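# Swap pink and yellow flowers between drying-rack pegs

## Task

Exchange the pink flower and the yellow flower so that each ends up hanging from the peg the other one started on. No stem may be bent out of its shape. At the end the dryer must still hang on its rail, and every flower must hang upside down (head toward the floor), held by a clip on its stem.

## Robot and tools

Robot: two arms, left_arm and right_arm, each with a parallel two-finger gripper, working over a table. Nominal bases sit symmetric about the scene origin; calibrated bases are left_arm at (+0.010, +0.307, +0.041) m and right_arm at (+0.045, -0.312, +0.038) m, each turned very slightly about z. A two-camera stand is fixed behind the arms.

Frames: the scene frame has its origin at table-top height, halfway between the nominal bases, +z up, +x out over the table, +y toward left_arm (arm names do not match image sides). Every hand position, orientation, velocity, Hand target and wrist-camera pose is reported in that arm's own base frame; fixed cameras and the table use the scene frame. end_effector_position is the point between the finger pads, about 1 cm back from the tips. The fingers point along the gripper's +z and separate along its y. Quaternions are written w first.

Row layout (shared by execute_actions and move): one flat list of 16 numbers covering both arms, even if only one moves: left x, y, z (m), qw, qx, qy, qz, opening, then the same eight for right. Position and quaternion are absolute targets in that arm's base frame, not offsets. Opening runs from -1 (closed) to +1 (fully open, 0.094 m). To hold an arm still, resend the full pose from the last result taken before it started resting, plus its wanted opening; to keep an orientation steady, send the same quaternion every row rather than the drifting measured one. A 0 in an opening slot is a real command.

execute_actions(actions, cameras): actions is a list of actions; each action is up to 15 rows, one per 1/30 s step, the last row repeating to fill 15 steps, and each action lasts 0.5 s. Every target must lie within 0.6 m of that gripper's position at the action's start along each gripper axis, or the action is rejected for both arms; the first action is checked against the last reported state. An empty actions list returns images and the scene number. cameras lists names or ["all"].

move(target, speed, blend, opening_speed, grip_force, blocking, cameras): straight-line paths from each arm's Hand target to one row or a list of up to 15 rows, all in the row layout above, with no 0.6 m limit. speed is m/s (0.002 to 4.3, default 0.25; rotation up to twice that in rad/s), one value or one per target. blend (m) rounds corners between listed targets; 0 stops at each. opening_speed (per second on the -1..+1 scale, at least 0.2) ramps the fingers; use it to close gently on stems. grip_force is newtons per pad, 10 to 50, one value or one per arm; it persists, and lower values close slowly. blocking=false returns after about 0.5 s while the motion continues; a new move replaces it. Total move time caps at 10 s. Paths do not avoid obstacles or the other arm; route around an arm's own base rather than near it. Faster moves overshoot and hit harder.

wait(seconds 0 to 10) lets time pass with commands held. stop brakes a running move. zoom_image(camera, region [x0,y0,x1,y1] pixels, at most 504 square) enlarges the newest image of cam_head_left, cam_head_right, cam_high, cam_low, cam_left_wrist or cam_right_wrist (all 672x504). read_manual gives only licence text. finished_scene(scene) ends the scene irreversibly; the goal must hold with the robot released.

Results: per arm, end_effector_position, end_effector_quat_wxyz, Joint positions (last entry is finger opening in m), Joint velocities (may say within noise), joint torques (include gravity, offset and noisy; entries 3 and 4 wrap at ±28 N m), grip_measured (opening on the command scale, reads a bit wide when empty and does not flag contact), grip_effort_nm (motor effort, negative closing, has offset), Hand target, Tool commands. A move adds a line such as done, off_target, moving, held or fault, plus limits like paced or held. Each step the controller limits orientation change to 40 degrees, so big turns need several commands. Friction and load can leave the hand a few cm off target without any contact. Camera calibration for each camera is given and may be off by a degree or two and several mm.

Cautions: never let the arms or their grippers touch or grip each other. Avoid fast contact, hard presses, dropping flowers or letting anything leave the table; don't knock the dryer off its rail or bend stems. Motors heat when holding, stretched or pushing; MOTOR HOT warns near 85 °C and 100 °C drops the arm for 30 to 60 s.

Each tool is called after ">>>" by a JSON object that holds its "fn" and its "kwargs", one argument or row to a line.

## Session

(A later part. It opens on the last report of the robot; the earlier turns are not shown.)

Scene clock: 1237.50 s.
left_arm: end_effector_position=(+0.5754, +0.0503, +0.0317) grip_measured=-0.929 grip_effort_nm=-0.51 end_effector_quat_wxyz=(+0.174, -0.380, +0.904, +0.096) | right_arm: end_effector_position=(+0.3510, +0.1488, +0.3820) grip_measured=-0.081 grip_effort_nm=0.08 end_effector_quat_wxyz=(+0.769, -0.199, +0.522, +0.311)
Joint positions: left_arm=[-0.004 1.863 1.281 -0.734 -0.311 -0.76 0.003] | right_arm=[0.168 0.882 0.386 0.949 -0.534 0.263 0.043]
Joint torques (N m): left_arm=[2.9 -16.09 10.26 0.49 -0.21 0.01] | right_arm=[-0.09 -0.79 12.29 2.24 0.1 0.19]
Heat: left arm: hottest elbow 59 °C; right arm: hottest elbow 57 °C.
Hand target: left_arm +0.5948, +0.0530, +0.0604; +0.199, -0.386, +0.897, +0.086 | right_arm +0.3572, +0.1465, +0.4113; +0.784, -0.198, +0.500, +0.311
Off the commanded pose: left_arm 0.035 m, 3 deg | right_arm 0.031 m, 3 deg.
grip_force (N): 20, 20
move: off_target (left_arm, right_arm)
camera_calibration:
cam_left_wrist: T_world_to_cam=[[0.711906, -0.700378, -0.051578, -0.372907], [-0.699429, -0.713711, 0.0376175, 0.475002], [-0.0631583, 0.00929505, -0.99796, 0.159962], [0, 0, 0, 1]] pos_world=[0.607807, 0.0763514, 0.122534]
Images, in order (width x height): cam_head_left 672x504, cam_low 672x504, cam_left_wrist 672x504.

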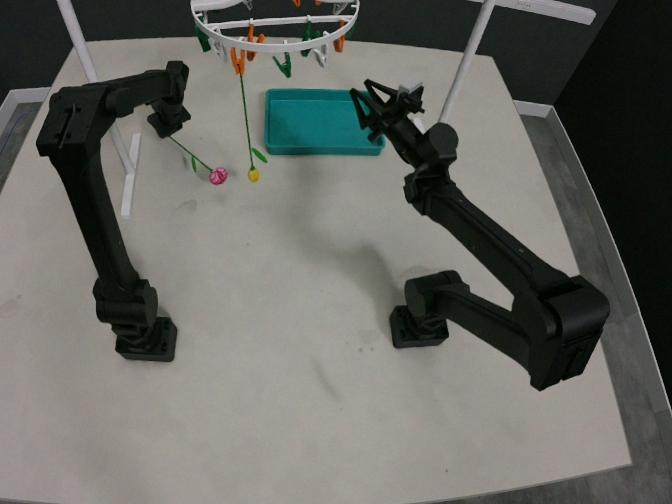

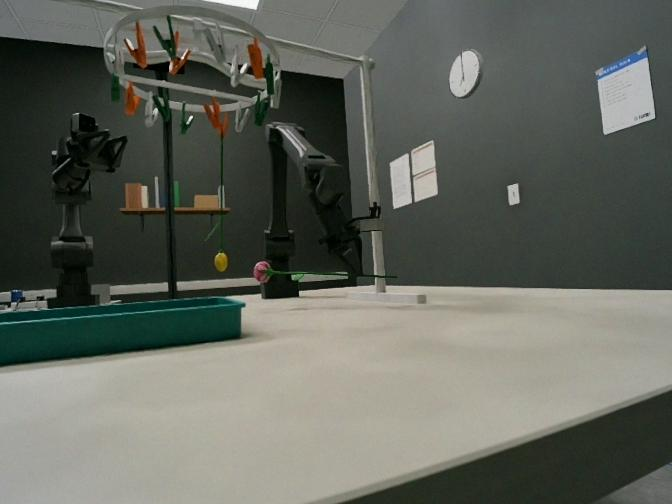

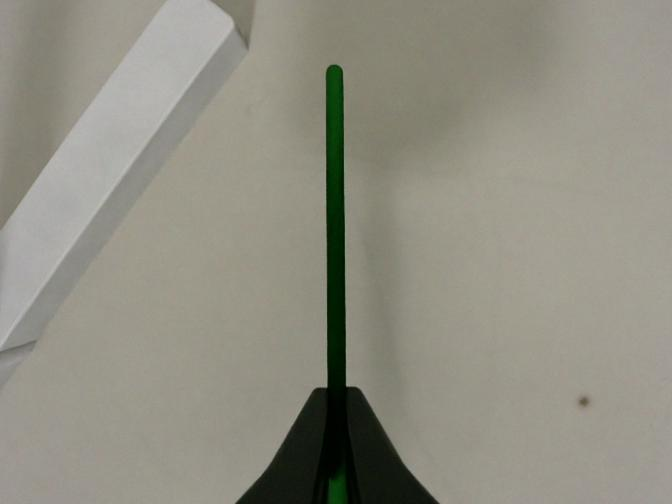

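>>> {"fn": "move", "kwargs": {
  "target": [
    [0.530, 0.040, 0.190, 0.50490, -0.28846, 0.79253, 0.18377, -1.0, 0.359, 0.147, 0.412, 0.78390, -0.19823, 0.49940, 0.31115, -0.08],
    [0.450, 0.035, 0.280, 0.69636, -0.12279, 0.69636, 0.12279, -1.0, 0.359, 0.147, 0.412, 0.78390, -0.19823, 0.49940, 0.31115, -0.08],
    [0.390, 0.010, 0.335, 0.84339, 0.0, 0.53730, 0.0, -1.0, 0.359, 0.147, 0.412, 0.78390, -0.19823, 0.49940, 0.31115, -0.08],
    [0.345, -0.080, 0.335, 0.83058, 0.09330, 0.52914, -0.14645, -1.0, 0.359, 0.147, 0.412, 0.78390, -0.19823, 0.49940, 0.31115, -0.08]
  ],
  "speed": 0.25,
  "blend": [0.04, 0.04, 0.04, 0],
  "cameras": ["all"]
}}

Scene clock: 1249.77 s.
left_arm: end_effector_position=(+0.3469, -0.0765, +0.3329) grip_measured=-0.929 grip_effort_nm=-0.51 end_effector_quat_wxyz=(+0.831, +0.093, +0.530, -0.138) | right_arm: end_effector_position=(+0.3510, +0.1488, +0.3820) grip_measured=-0.081 grip_effort_nm=0.08 end_effector_quat_wxyz=(+0.769, -0.199, +0.522, +0.311)
Joint positions: left_arm=[-0.119 0.882 0.21 1.116 0.198 -0.083 0.003] | right_arm=[0.168 0.882 0.386 0.949 -0.534 0.263 0.043]
Joint torques (N m): left_arm=[1.85 -2.37 7.28 1.33 0.01 -0.06] | right_arm=[-0.09 -0.85 12.4 2.28 0.1 0.18]
Heat: left arm: hottest elbow 60 °C; right arm: hottest elbow 58 °C.
Hand target: left_arm +0.3450, -0.0799, +0.3351; +0.831, +0.093, +0.529, -0.146 | right_arm +0.3572, +0.1465, +0.4113; +0.784, -0.198, +0.500, +0.311
Off the commanded pose: left_arm 0.004 m, 1 deg | right_arm 0.031 m, 3 deg.
grip_force (N): 20, 20
move: off_target (right_arm)
camera_calibration:
cam_left_wrist: T_world_to_cam=[[-0.317712, -0.947989, -0.0193964, 0.0439769], [0.00595875, 0.0184597, -0.999812, 0.369944], [0.948168, -0.317768, -0.00021604, -0.260794], [0, 0, 0, 1]] pos_world=[0.259045, -0.0480115, 0.370671]
cam_right_wrist: T_world_to_cam=[[0.687967, -0.725697, -0.00814703, -0.131491], [-0.0361507, -0.023055, -0.99908, 0.438066], [0.724841, 0.687629, -0.0420955, -0.251888], [0, 0, 0, 1]] pos_world=[0.288877, 0.0878821, 0.425988]

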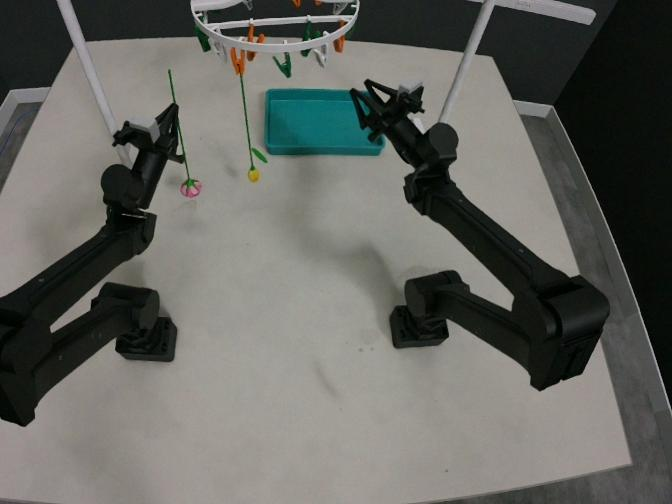

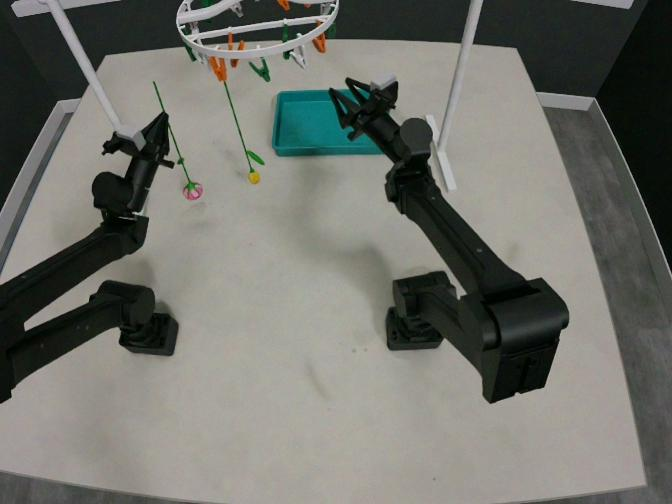

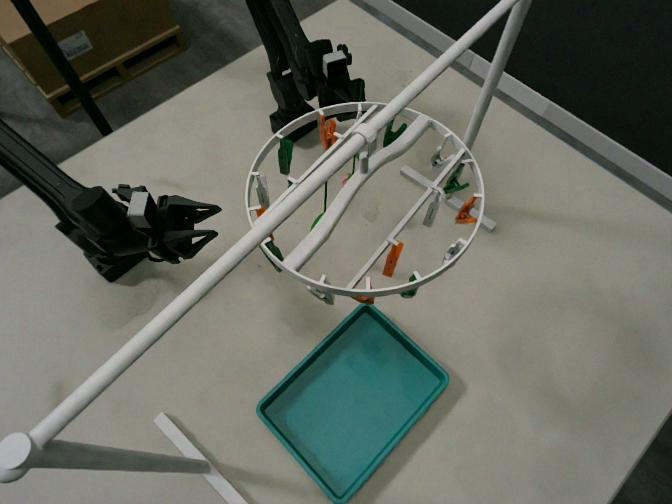

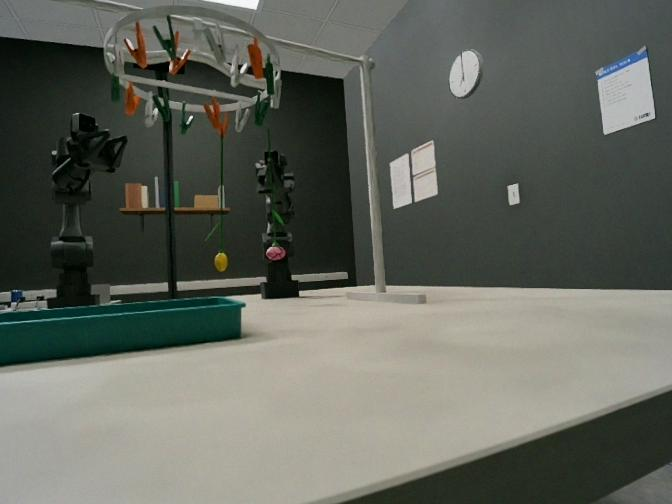

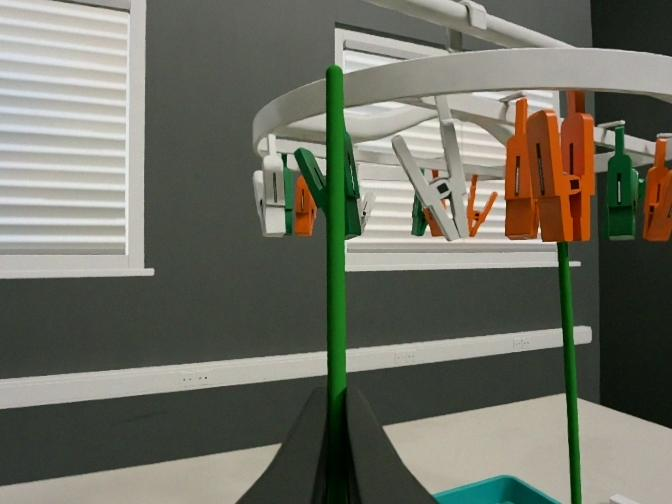

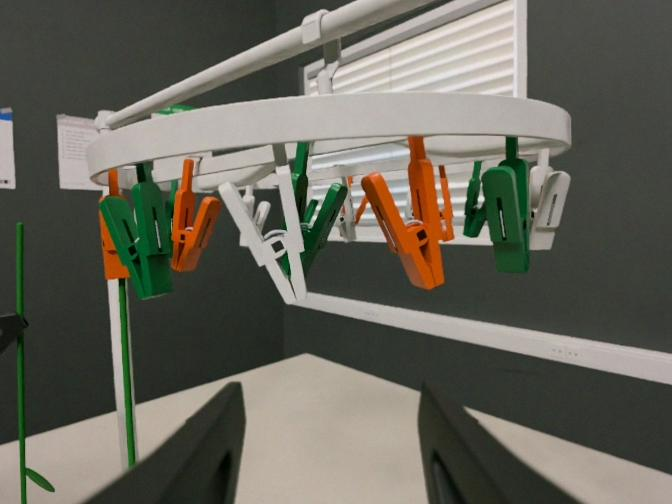

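>>> {"fn": "move", "kwargs": {
  "target": [
    [0.295, -0.190, 0.315, 0.81, 0.155, 0.52, -0.26, -1.0, 0.400, 0.155, 0.440, 0.78390, -0.19823, 0.49940, 0.31115, -0.08],
    [0.335, -0.270, 0.280, 0.80122, 0.17871, 0.49099, -0.29162, -1.0, 0.427, 0.172, 0.455, 0.78390, -0.19823, 0.49940, 0.31115, -0.08]
  ],
  "speed": 0.18,
  "blend": [0.03, 0],
  "cameras": ["cam_right_wrist", "cam_left_wrist", "cam_low"]
}}

>>> {"fn": "zoom_image", "kwargs": {
  "camera": "cam_low",
  "region": [80, 60, 240, 220]
}}

Scene clock: 1276.77 s.
left_arm: end_effector_position=(+0.3306, -0.2619, +0.2665) grip_measured=-0.929 grip_effort_nm=-0.51 end_effector_quat_wxyz=(+0.785, +0.182, +0.518, -0.287) | right_arm: end_effector_position=(+0.4192, +0.1660, +0.4300) grip_measured=-0.081 grip_effort_nm=0.08 end_effector_quat_wxyz=(+0.774, -0.192, +0.516, +0.312)
Joint positions: left_arm=[-0.657 1.424 0.286 1.546 0.029 -0.025 0.003] | right_arm=[0.193 1.061 0.612 0.915 -0.498 0.263 0.043]
Joint torques (N m): left_arm=[1.9 -4.78 6.8 2.58 0 0.17] | right_arm=[1.32 -4.25 12.55 1.26 0.24 -0.03]
Heat: left arm: hottest elbow 58 °C; right arm: hottest elbow 59 °C.
Hand target: left_arm +0.3346, -0.2695, +0.2802; +0.796, +0.181, +0.499, -0.290 | right_arm +0.4254, +0.1714, +0.4544; +0.784, -0.198, +0.499, +0.311
Off the commanded pose: left_arm 0.016 m, 4 deg | right_arm 0.027 m, 2 deg.
joint sent to its limit (left arm) — joint 4 (wrist pitch), upper limit. The joint targets still meet the commanded pose.
grip_force (N): 20, 20
move: off_target (left_arm, right_arm)
camera_calibration:
cam_left_wrist: T_world_to_cam=[[-0.631429, -0.775433, 0.000953053, 0.00536579], [-0.021333, 0.0161427, -0.999642, 0.315464], [0.77514, -0.631224, -0.0267352, -0.322027], [0, 0, 0, 1]] pos_world=[0.259734, -0.204202, 0.306737]
cam_right_wrist: T_world_to_cam=[[0.682981, -0.730294, -0.0144267, -0.159931], [-0.0266577, -0.00518328, -0.999631, 0.482256], [0.72995, 0.683114, -0.023008, -0.320686], [0, 0, 0, 1]] pos_world=[0.356171, 0.104768, 0.472393]
Images, in order (width x height): cam_low 672x504, cam_left_wrist 672x504, cam_right_wrist 672x504.

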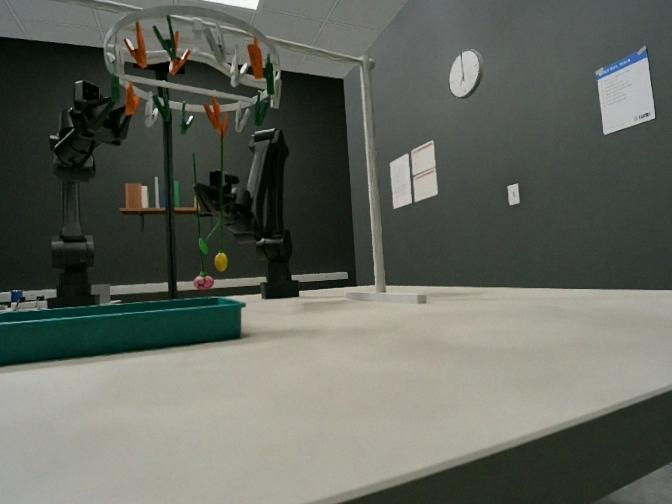

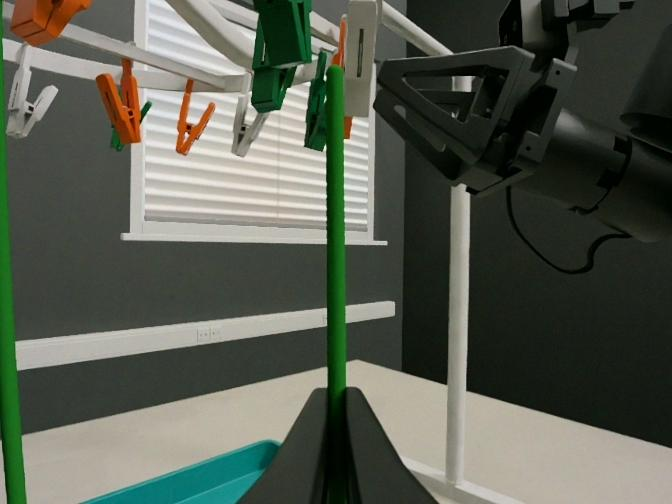

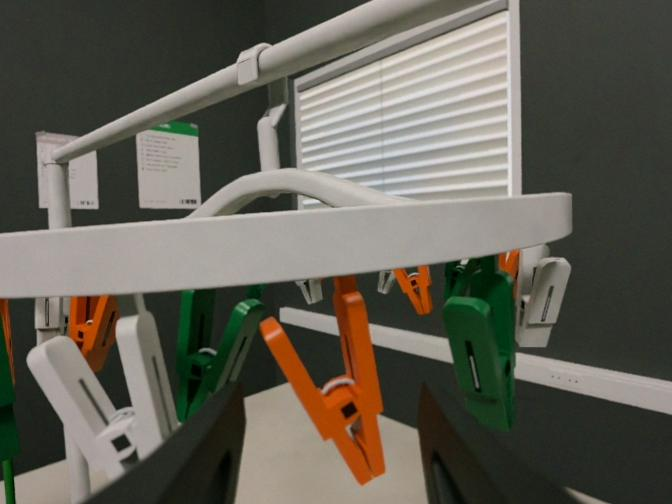

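Scaled by 3.150 from the camera's 672x504 image, which has a finer 960x720 frame.

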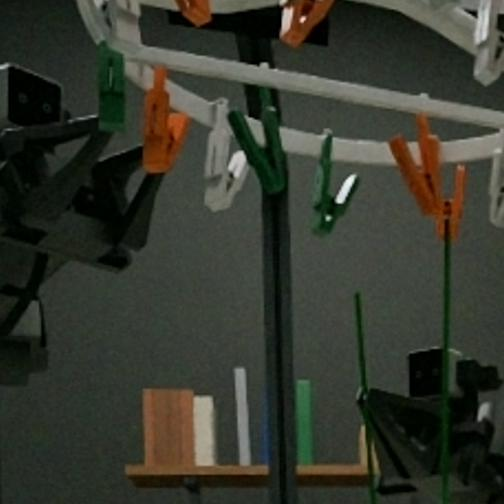

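>>> {"fn": "move", "kwargs": {
  "target": [
    [0.400, -0.338, 0.276, 0.80122, 0.17871, 0.49099, -0.29162, -1.0, 0.4473, 0.1954, 0.4644, 0.78390, -0.19823, 0.49940, 0.31115, -0.08],
    [0.400, -0.338, 0.276, 0.80122, 0.17871, 0.49099, -0.29162, -1.0, 0.4473, 0.1954, 0.4644, 0.78390, -0.19823, 0.49940, 0.31115, -0.62]
  ],
  "speed": 0.1,
  "opening_speed": 0.5,
  "grip_force": [20, 50],
  "cameras": ["cam_right_wrist", "cam_left_wrist", "cam_low"]
}}

>>> {"fn": "zoom_image", "kwargs": {
  "camera": "cam_low",
  "region": [90, 60, 230, 200]
}}

Scene clock: 1301.37 s.
left_arm: end_effector_position=(+0.3954, -0.3282, +0.2668) grip_measured=-0.929 grip_effort_nm=-0.51 end_effector_quat_wxyz=(+0.793, +0.179, +0.505, -0.290) | right_arm: end_effector_position=(+0.4399, +0.1889, +0.4399) grip_measured=-0.567 grip_effort_nm=-0.93 end_effector_quat_wxyz=(+0.773, -0.190, +0.516, +0.315)
Joint positions: left_arm=[-0.692 1.647 0.54 1.546 -0.001 -0.009 0.003] | right_arm=[0.248 1.124 0.685 0.892 -0.449 0.242 0.02]
Joint torques (N m): left_arm=[1.85 -7.88 7.04 2.19 -0.06 0.18] | right_arm=[1.08 -5.6 12.53 1.4 0.17 -0.12]
Heat: left arm: hottest elbow 57 °C; right arm: hottest elbow 61 °C.
Hand target: left_arm +0.3995, -0.3376, +0.2758; +0.801, +0.179, +0.491, -0.292 | right_arm +0.4458, +0.1948, +0.4637; +0.784, -0.198, +0.499, +0.311
Off the commanded pose: left_arm 0.014 m, 2 deg | right_arm 0.026 m, 3 deg.
grip_force (N): 20, 50
move: off_target (left_arm, right_arm); target 2's new opening was sent with right_arm's hand 0.027 m and 3 deg from that target
camera_calibration:
cam_left_wrist: T_world_to_cam=[[-0.632412, -0.77463, -0.0018418, -0.00376253], [0.0050997, -0.00178581, -0.999985, 0.301941], [0.774615, -0.632413, 0.00507975, -0.422887], [0, 0, 0, 1]] pos_world=[0.323655, -0.269814, 0.304078]
cam_right_wrist: T_world_to_cam=[[0.68525, -0.727999, -0.0212329, -0.155633], [-0.0312414, -0.000254941, -0.999512, 0.493868], [0.727638, 0.685578, -0.0229184, -0.350719], [0, 0, 0, 1]] pos_world=[0.377274, 0.127271, 0.482285]
Images, in order (width x height): cam_low 672x504, cam_left_wrist 672x504, cam_right_wrist 672x504.

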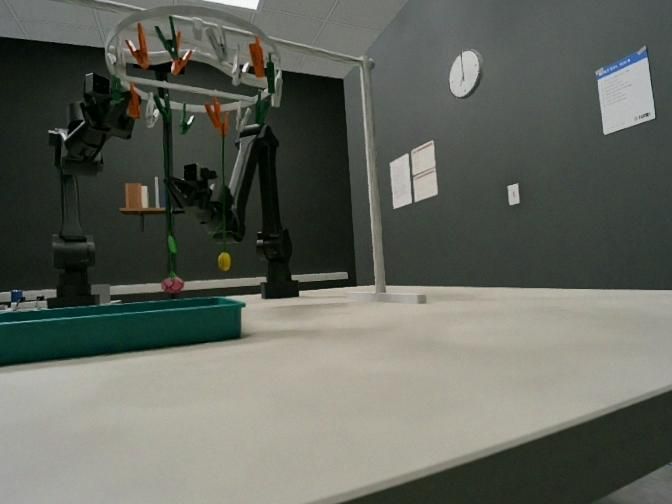

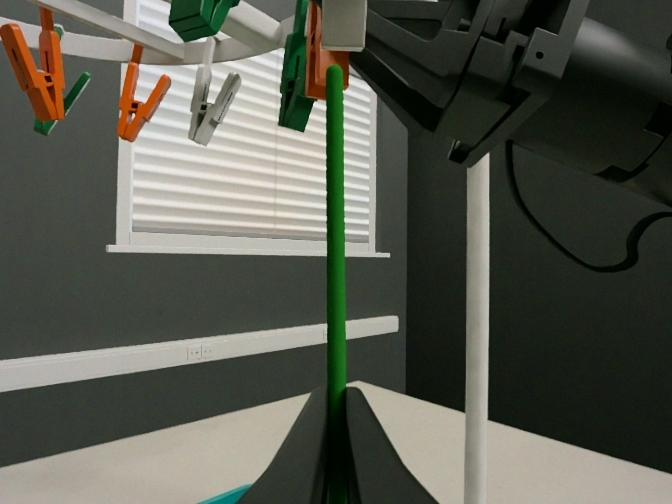

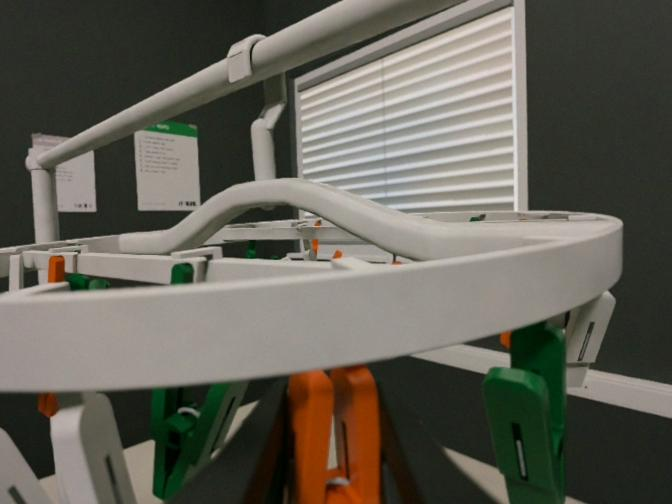

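Scaled by 3.600 from the camera's 672x504 image, which has a finer 960x720 frame.

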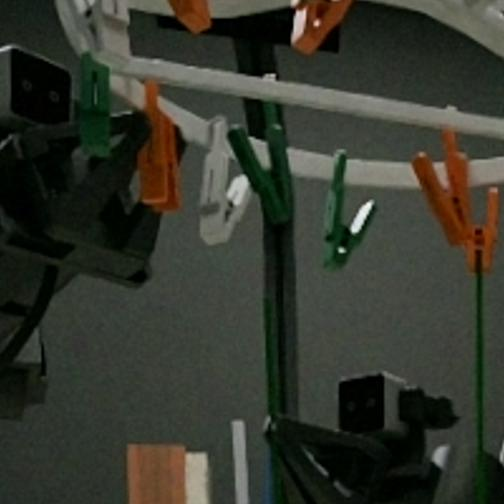

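>>> {"fn": "zoom_image", "kwargs": {
  "camera": "cam_left_wrist",
  "region": [250, 0, 450, 150]
}}

>>> {"fn": "zoom_image", "kwargs": {
  "camera": "cam_low",
  "region": [110, 75, 180, 165]
}}

Scaled by 2.520 from the camera's 672x504 image, which has a finer 960x720 frame.

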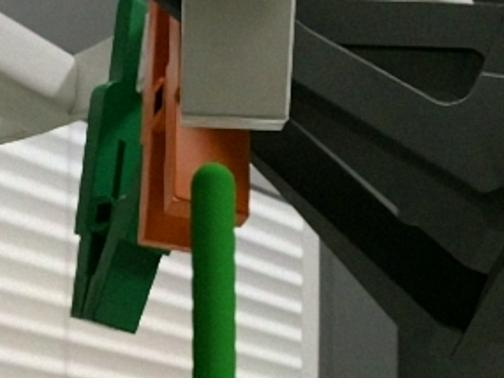

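Scaled by 5.600 from the camera's 672x504 image, which has a finer 960x720 frame.

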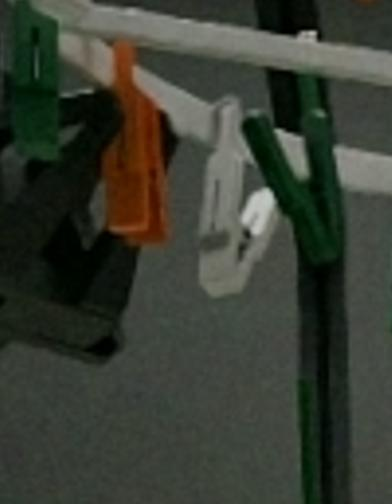

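>>> {"fn": "zoom_image", "kwargs": {
  "camera": "cam_left_wrist",
  "region": [290, 0, 390, 110]
}}

Scaled by 4.582 from the camera's 672x504 image, which has a finer 960x720 frame.

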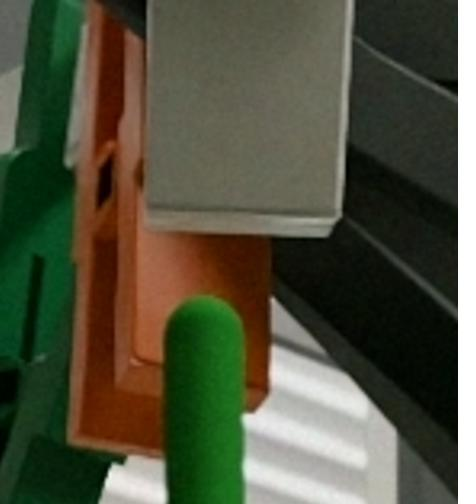

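>>> {"fn": "move", "kwargs": {
  "target": [
    [0.441, -0.367, 0.273, 0.80122, 0.17871, 0.49099, -0.29162, -1.0, 0.4473, 0.1954, 0.4644, 0.78390, -0.19823, 0.49940, 0.31115, -0.62]
  ],
  "speed": 0.1,
  "cameras": ["cam_right_wrist", "cam_left_wrist", "cam_low"]
}}

>>> {"fn": "zoom_image", "kwargs": {
  "camera": "cam_left_wrist",
  "region": [270, 0, 420, 110]
}}

>>> {"fn": "zoom_image", "kwargs": {
  "camera": "cam_low",
  "region": [110, 75, 180, 165]
}}

Scene clock: 1325.23 s.
left_arm: end_effector_position=(+0.4317, -0.3591, +0.2681) grip_measured=-0.929 grip_effort_nm=-0.51 end_effector_quat_wxyz=(+0.797, +0.178, +0.497, -0.292) | right_arm: end_effector_position=(+0.4401, +0.1888, +0.4399) grip_measured=-0.615 grip_effort_nm=-0.78 end_effector_quat_wxyz=(+0.773, -0.190, +0.517, +0.315)
Joint positions: left_arm=[-0.692 1.741 0.679 1.521 0.003 -0.009 0.003] | right_arm=[0.248 1.124 0.685 0.891 -0.448 0.242 0.018]
Joint velocities: left_arm=[within noise] | right_arm=[0.005 -0.005 0.007 -0.012 0.007 0.022 -0.004]
Joint torques (N m): left_arm=[2.55 -9.41 7.42 1.39 0.14 0.12] | right_arm=[1.44 -5.6 12.63 1.35 0.12 -0.12]
Heat: left arm: hottest elbow 57 °C; right arm: hottest elbow 62 °C.
Hand target: left_arm +0.4405, -0.3666, +0.2729; +0.801, +0.179, +0.491, -0.292 | right_arm +0.4458, +0.1947, +0.4638; +0.784, -0.198, +0.499, +0.311
Off the commanded pose: left_arm 0.013 m, 1 deg | right_arm 0.026 m, 3 deg.
grip_force (N): 20, 50
move: off_target (left_arm, right_arm)
camera_calibration:
cam_left_wrist: T_world_to_cam=[[-0.635054, -0.772461, -0.00338095, -0.00244183], [0.0208348, -0.0127531, -0.999702, 0.292237], [0.772187, -0.634935, 0.0241929, -0.475415], [0, 0, 0, 1]] pos_world=[0.35947, -0.300017, 0.303643]
cam_right_wrist: T_world_to_cam=[[0.684409, -0.728779, -0.0215549, -0.155206], [-0.0315336, -0.0000517922, -0.999503, 0.493851], [0.728416, 0.684749, -0.0230165, -0.350865], [0, 0, 0, 1]] pos_world=[0.377373, 0.127169, 0.482184]
Images, in order (width x height): cam_low 672x504, cam_left_wrist 672x504, cam_right_wrist 672x504.

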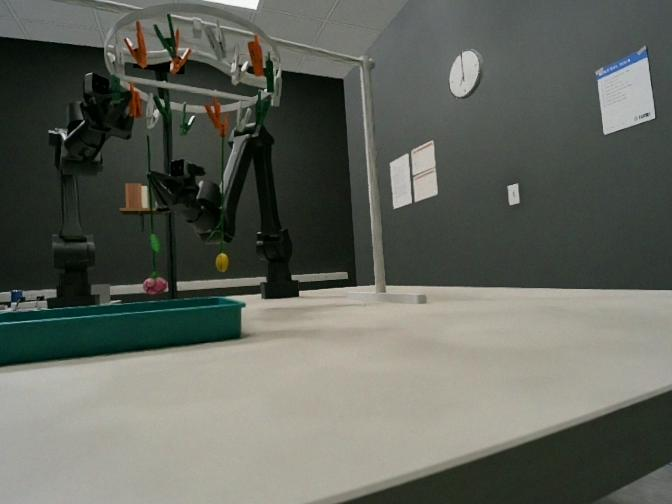

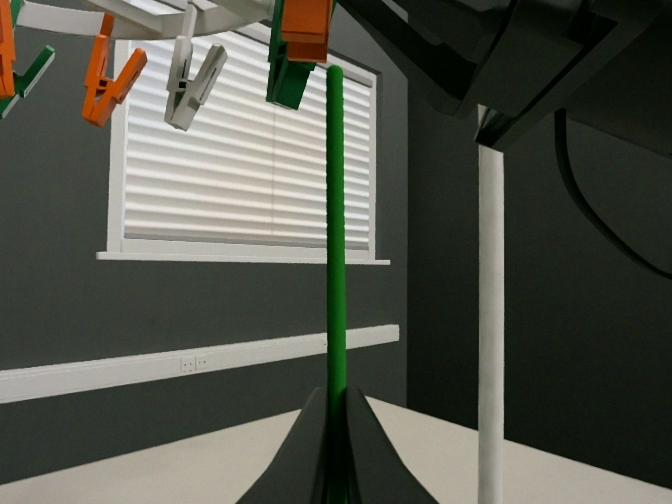

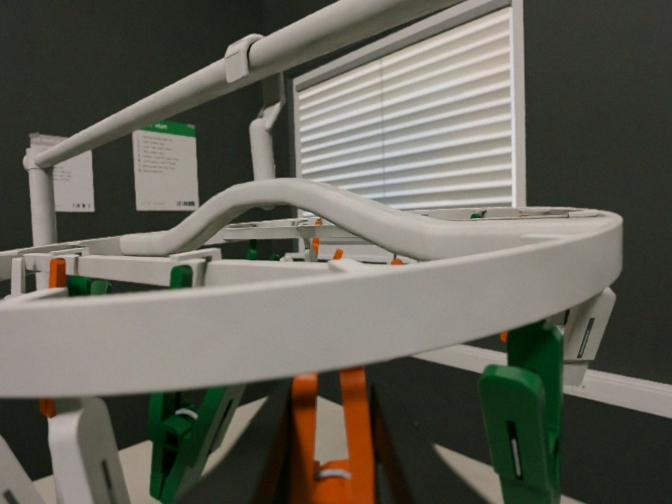

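Scaled by 3.360 from the camera's 672x504 image, which has a finer 960x720 frame.

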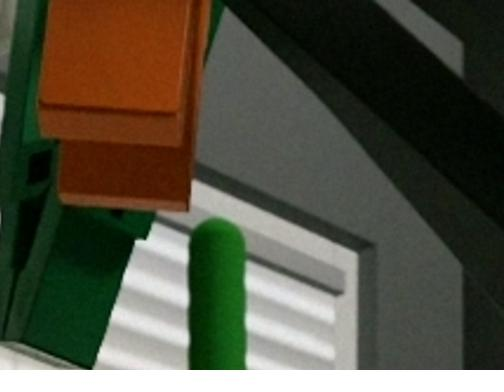

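Scaled by 5.600 from the camera's 672x504 image, which has a finer 960x720 frame.

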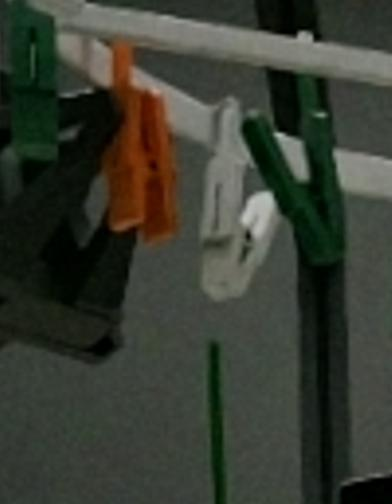

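>>> {"fn": "move", "kwargs": {
  "target": [
    [0.4774, -0.3780, 0.273, 0.80122, 0.17871, 0.49099, -0.29162, -1.0, 0.4473, 0.1954, 0.4644, 0.78390, -0.19823, 0.49940, 0.31115, -0.62]
  ],
  "speed": 0.1,
  "cameras": ["cam_right_wrist", "cam_left_wrist", "cam_low"]
}}

>>> {"fn": "zoom_image", "kwargs": {
  "camera": "cam_left_wrist",
  "region": [270, 0, 420, 110]
}}

>>> {"fn": "zoom_image", "kwargs": {
  "camera": "cam_low",
  "region": [110, 75, 180, 165]
}}

Scene clock: 1337.03 s.
left_arm: end_effector_position=(+0.4650, -0.3735, +0.2681) grip_measured=-0.929 grip_effort_nm=-0.51 end_effector_quat_wxyz=(+0.798, +0.183, +0.495, -0.289) | right_arm: end_effector_position=(+0.4401, +0.1888, +0.4399) grip_measured=-0.614 grip_effort_nm=-0.70 end_effector_quat_wxyz=(+0.773, -0.190, +0.517, +0.315)
Joint positions: left_arm=[-0.667 1.799 0.78 1.478 0.032 -0.009 0.003] | right_arm=[0.248 1.124 0.685 0.891 -0.448 0.242 0.018]
Joint torques (N m): left_arm=[3.08 -10.4 7.83 1.32 0.13 -0.05] | right_arm=[1.26 -5.6 12.7 1.39 0.11 -0.12]
Heat: left arm: hottest elbow 57 °C; right arm: hottest elbow 63 °C.
Hand target: left_arm +0.4769, -0.3775, +0.2729; +0.801, +0.179, +0.491, -0.291 | right_arm +0.4458, +0.1947, +0.4638; +0.784, -0.198, +0.499, +0.311
Off the commanded pose: left_arm 0.014 m, 1 deg | right_arm 0.026 m, 3 deg.
grip_force (N): 20, 50
move: off_target (left_arm, right_arm)
camera_calibration:
cam_left_wrist: T_world_to_cam=[[-0.635306, -0.77209, -0.0162358, 0.0112782], [0.0285918, -0.00250679, -0.999588, 0.291593], [0.771731, -0.635508, 0.023668, -0.510215], [0, 0, 0, 1]] pos_world=[0.392576, -0.314807, 0.303732]
cam_right_wrist: T_world_to_cam=[[0.684409, -0.728779, -0.0215549, -0.155206], [-0.0315336, -0.0000517922, -0.999503, 0.493851], [0.728416, 0.684749, -0.0230165, -0.350865], [0, 0, 0, 1]] pos_world=[0.377373, 0.127169, 0.482184]
Images, in order (width x height): cam_low 672x504, cam_left_wrist 672x504, cam_right_wrist 672x504.

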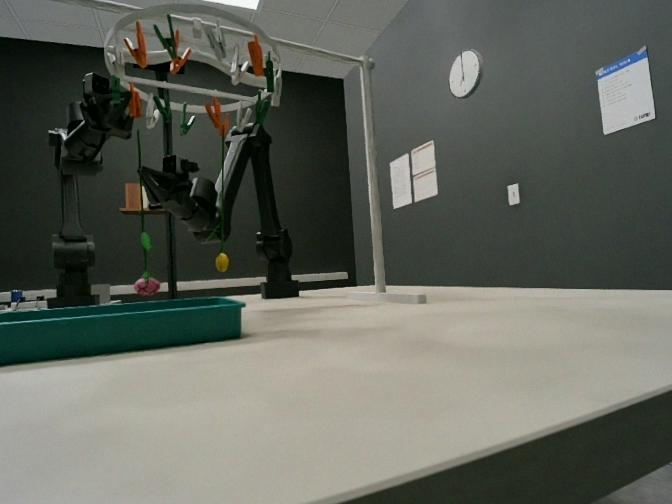

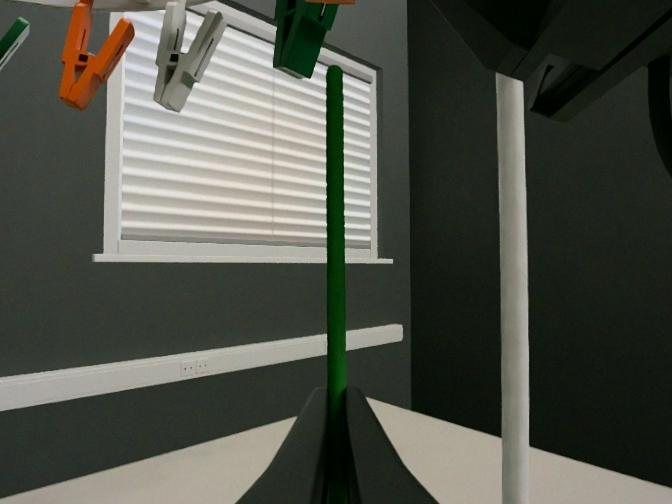

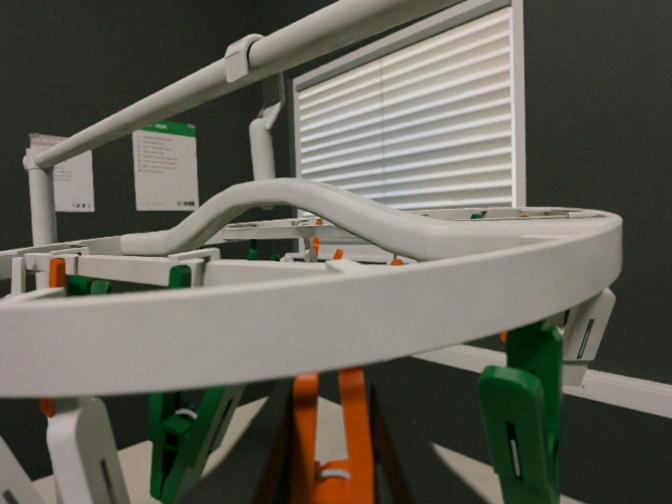

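Scaled by 3.360 from the camera's 672x504 image, which has a finer 960x720 frame.

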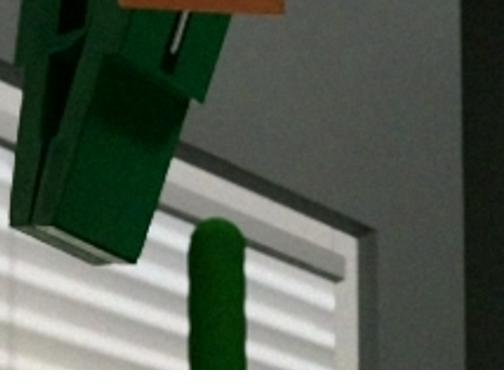

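Scaled by 5.600 from the camera's 672x504 image, which has a finer 960x720 frame.

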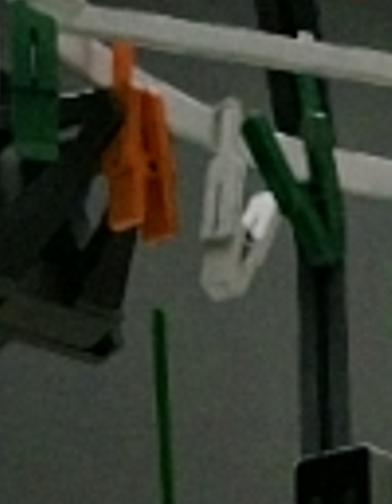

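>>> {"fn": "zoom_image", "kwargs": {
  "camera": "cam_low",
  "region": [120, 80, 160, 130]
}}

>>> {"fn": "zoom_image", "kwargs": {
  "camera": "cam_right_wrist",
  "region": [230, 340, 450, 504]
}}

Scaled by 10.080 from the camera's 672x504 image, which has a finer 960x720 frame.

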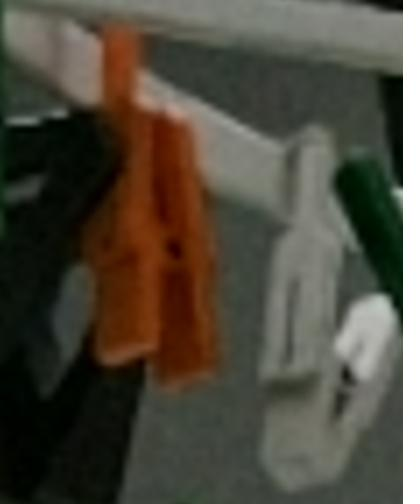

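Scaled by 2.291 from the camera's 672x504 image, which has a finer 960x720 frame.

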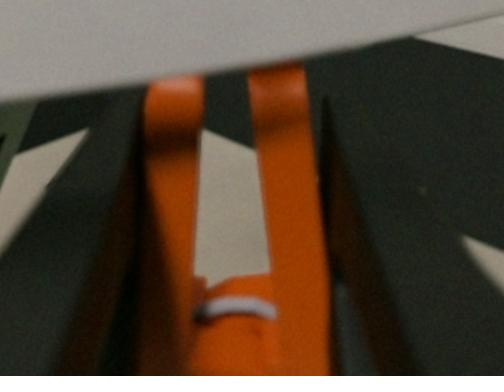

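>>> {"fn": "move", "kwargs": {
  "target": [
    [0.4838, -0.3820, 0.302, 0.80122, 0.17871, 0.49099, -0.29162, -1.0, 0.4473, 0.1954, 0.4644, 0.78390, -0.19823, 0.49940, 0.31115, -0.62]
  ],
  "speed": 0.06,
  "cameras": ["cam_left_wrist", "cam_low"]
}}

>>> {"fn": "zoom_image", "kwargs": {
  "camera": "cam_left_wrist",
  "region": [270, 0, 420, 110]
}}

>>> {"fn": "zoom_image", "kwargs": {
  "camera": "cam_low",
  "region": [120, 80, 160, 130]
}}

Scene clock: 1371.63 s.
left_arm: end_effector_position=(+0.4745, -0.3813, +0.2764) grip_measured=-0.929 grip_effort_nm=-0.51 end_effector_quat_wxyz=(+0.790, +0.188, +0.509, -0.287) | right_arm: end_effector_position=(+0.4401, +0.1888, +0.4399) grip_measured=-0.615 grip_effort_nm=-0.76 end_effector_quat_wxyz=(+0.773, -0.190, +0.517, +0.315)
Joint positions: left_arm=[-0.667 1.773 0.81 1.387 0.034 -0.01 0.003] | right_arm=[0.248 1.124 0.685 0.891 -0.448 0.242 0.018]
Joint velocities: left_arm=[within noise] | right_arm=[0.015 -0.005 -0.002 -0.002 -0.051 -0.037 -0.004]
Joint torques (N m): left_arm=[3.25 -13.04 8.32 1.46 0.13 -0.05] | right_arm=[1.38 -5.71 12.59 1.36 0.11 -0.12]
Heat: left arm: hottest elbow 58 °C; right arm: hottest elbow 64 °C.
Hand target: left_arm +0.4828, -0.3811, +0.3020; +0.801, +0.179, +0.491, -0.292 | right_arm +0.4458, +0.1947, +0.4638; +0.784, -0.198, +0.499, +0.311
Off the commanded pose: left_arm 0.027 m, 3 deg | right_arm 0.026 m, 3 deg.
grip_force (N): 20, 50
move: off_target (left_arm, right_arm)
camera_calibration:
cam_left_wrist: T_world_to_cam=[[-0.637031, -0.770683, -0.0154364, 0.012612], [0.0021718, 0.018231, -0.999831, 0.320055], [0.770835, -0.636957, -0.00993995, -0.51349], [0, 0, 0, 1]] pos_world=[0.403155, -0.323186, 0.315092]
Images, in order (width x height): cam_low 672x504, cam_left_wrist 672x504.

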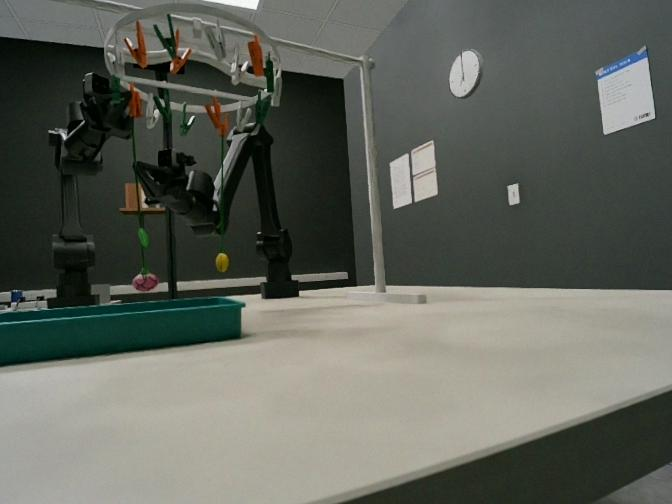

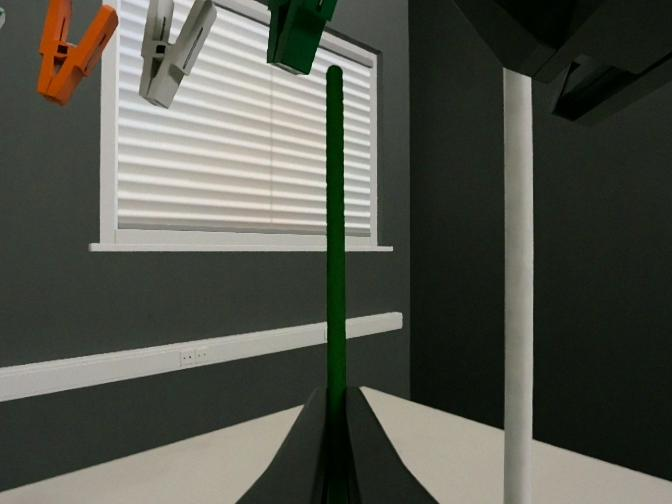

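Scaled by 3.360 from the camera's 672x504 image, which has a finer 960x720 frame.

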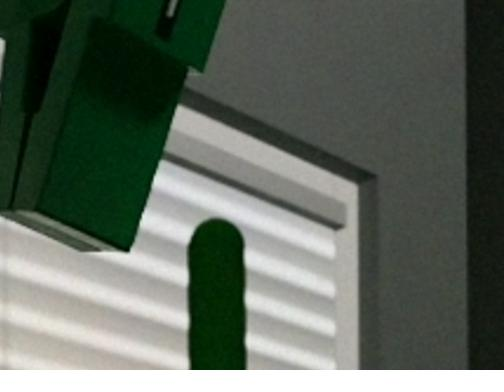

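Scaled by 10.080 from the camera's 672x504 image, which has a finer 960x720 frame.

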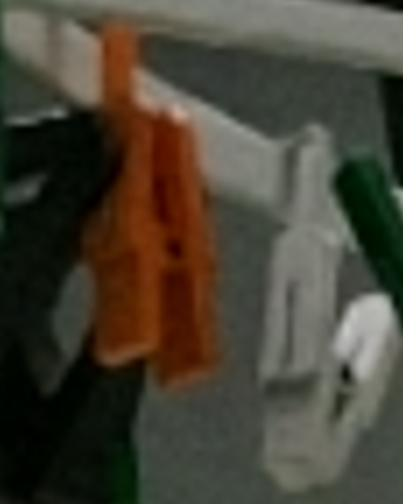

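>>> {"fn": "move", "kwargs": {
  "target": [
    [0.4765, -0.3760, 0.313, 0.80122, 0.17871, 0.49099, -0.29162, -1.0, 0.4473, 0.1954, 0.4644, 0.78390, -0.19823, 0.49940, 0.31115, -0.62]
  ],
  "speed": 0.06,
  "cameras": ["cam_left_wrist", "cam_low"]
}}

>>> {"fn": "zoom_image", "kwargs": {
  "camera": "cam_low",
  "region": [120, 80, 160, 130]
}}

Scene clock: 1380.33 s.
left_arm: end_effector_position=(+0.4713, -0.3789, +0.2951) grip_measured=-0.929 grip_effort_nm=-0.51 end_effector_quat_wxyz=(+0.794, +0.186, +0.501, -0.289) | right_arm: end_effector_position=(+0.4401, +0.1888, +0.4399) grip_measured=-0.614 grip_effort_nm=-0.70 end_effector_quat_wxyz=(+0.773, -0.190, +0.517, +0.315)
Joint positions: left_arm=[-0.667 1.732 0.81 1.364 0.034 -0.01 0.003] | right_arm=[0.248 1.124 0.685 0.891 -0.448 0.242 0.018]
Joint torques (N m): left_arm=[3.25 -12.86 7.2 1.4 0.13 -0.05] | right_arm=[1.14 -5.89 12.55 1.35 0.14 -0.1]
Heat: left arm: hottest elbow 58 °C; right arm: hottest elbow 64 °C.
Hand target: left_arm +0.4761, -0.3757, +0.3129; +0.801, +0.179, +0.491, -0.292 | right_arm +0.4458, +0.1947, +0.4638; +0.784, -0.198, +0.499, +0.311
Off the commanded pose: left_arm 0.019 m, 2 deg | right_arm 0.026 m, 3 deg.
grip_force (N): 20, 50
move: off_target (left_arm, right_arm)
camera_calibration:
cam_left_wrist: T_world_to_cam=[[-0.637187, -0.77055, -0.0156659, 0.0129358], [0.0161198, 0.00699775, -0.999846, 0.327911], [0.77054, -0.637341, 0.00796222, -0.514587], [0, 0, 0, 1]] pos_world=[0.399467, -0.320295, 0.33216]
Images, in order (width x height): cam_low 672x504, cam_left_wrist 672x504.

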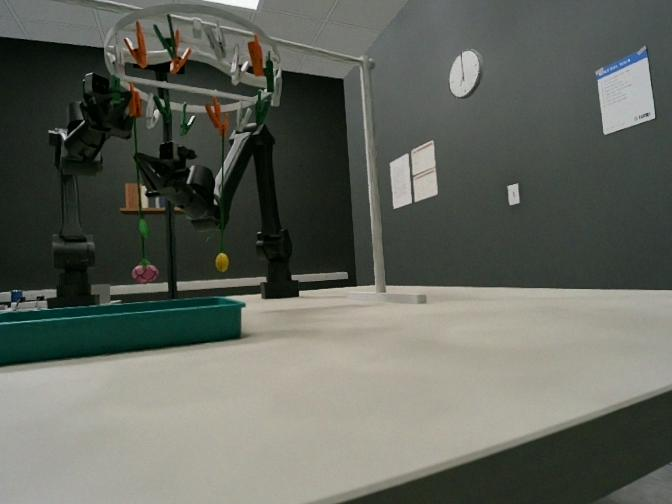

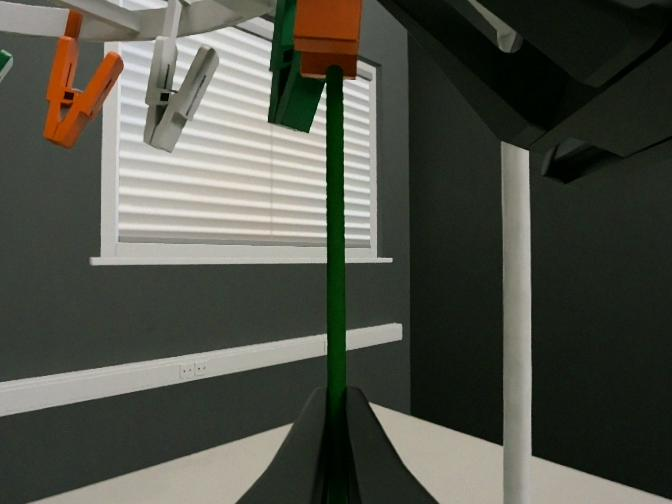

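Scaled by 10.080 from the camera's 672x504 image, which has a finer 960x720 frame.

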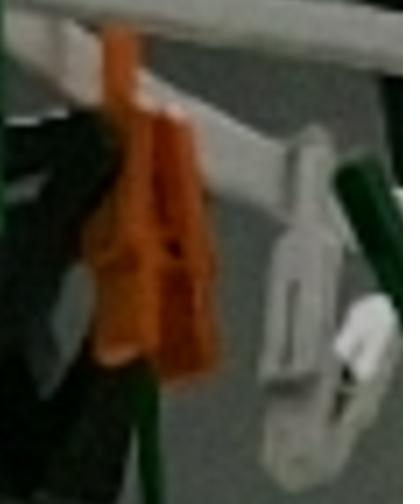

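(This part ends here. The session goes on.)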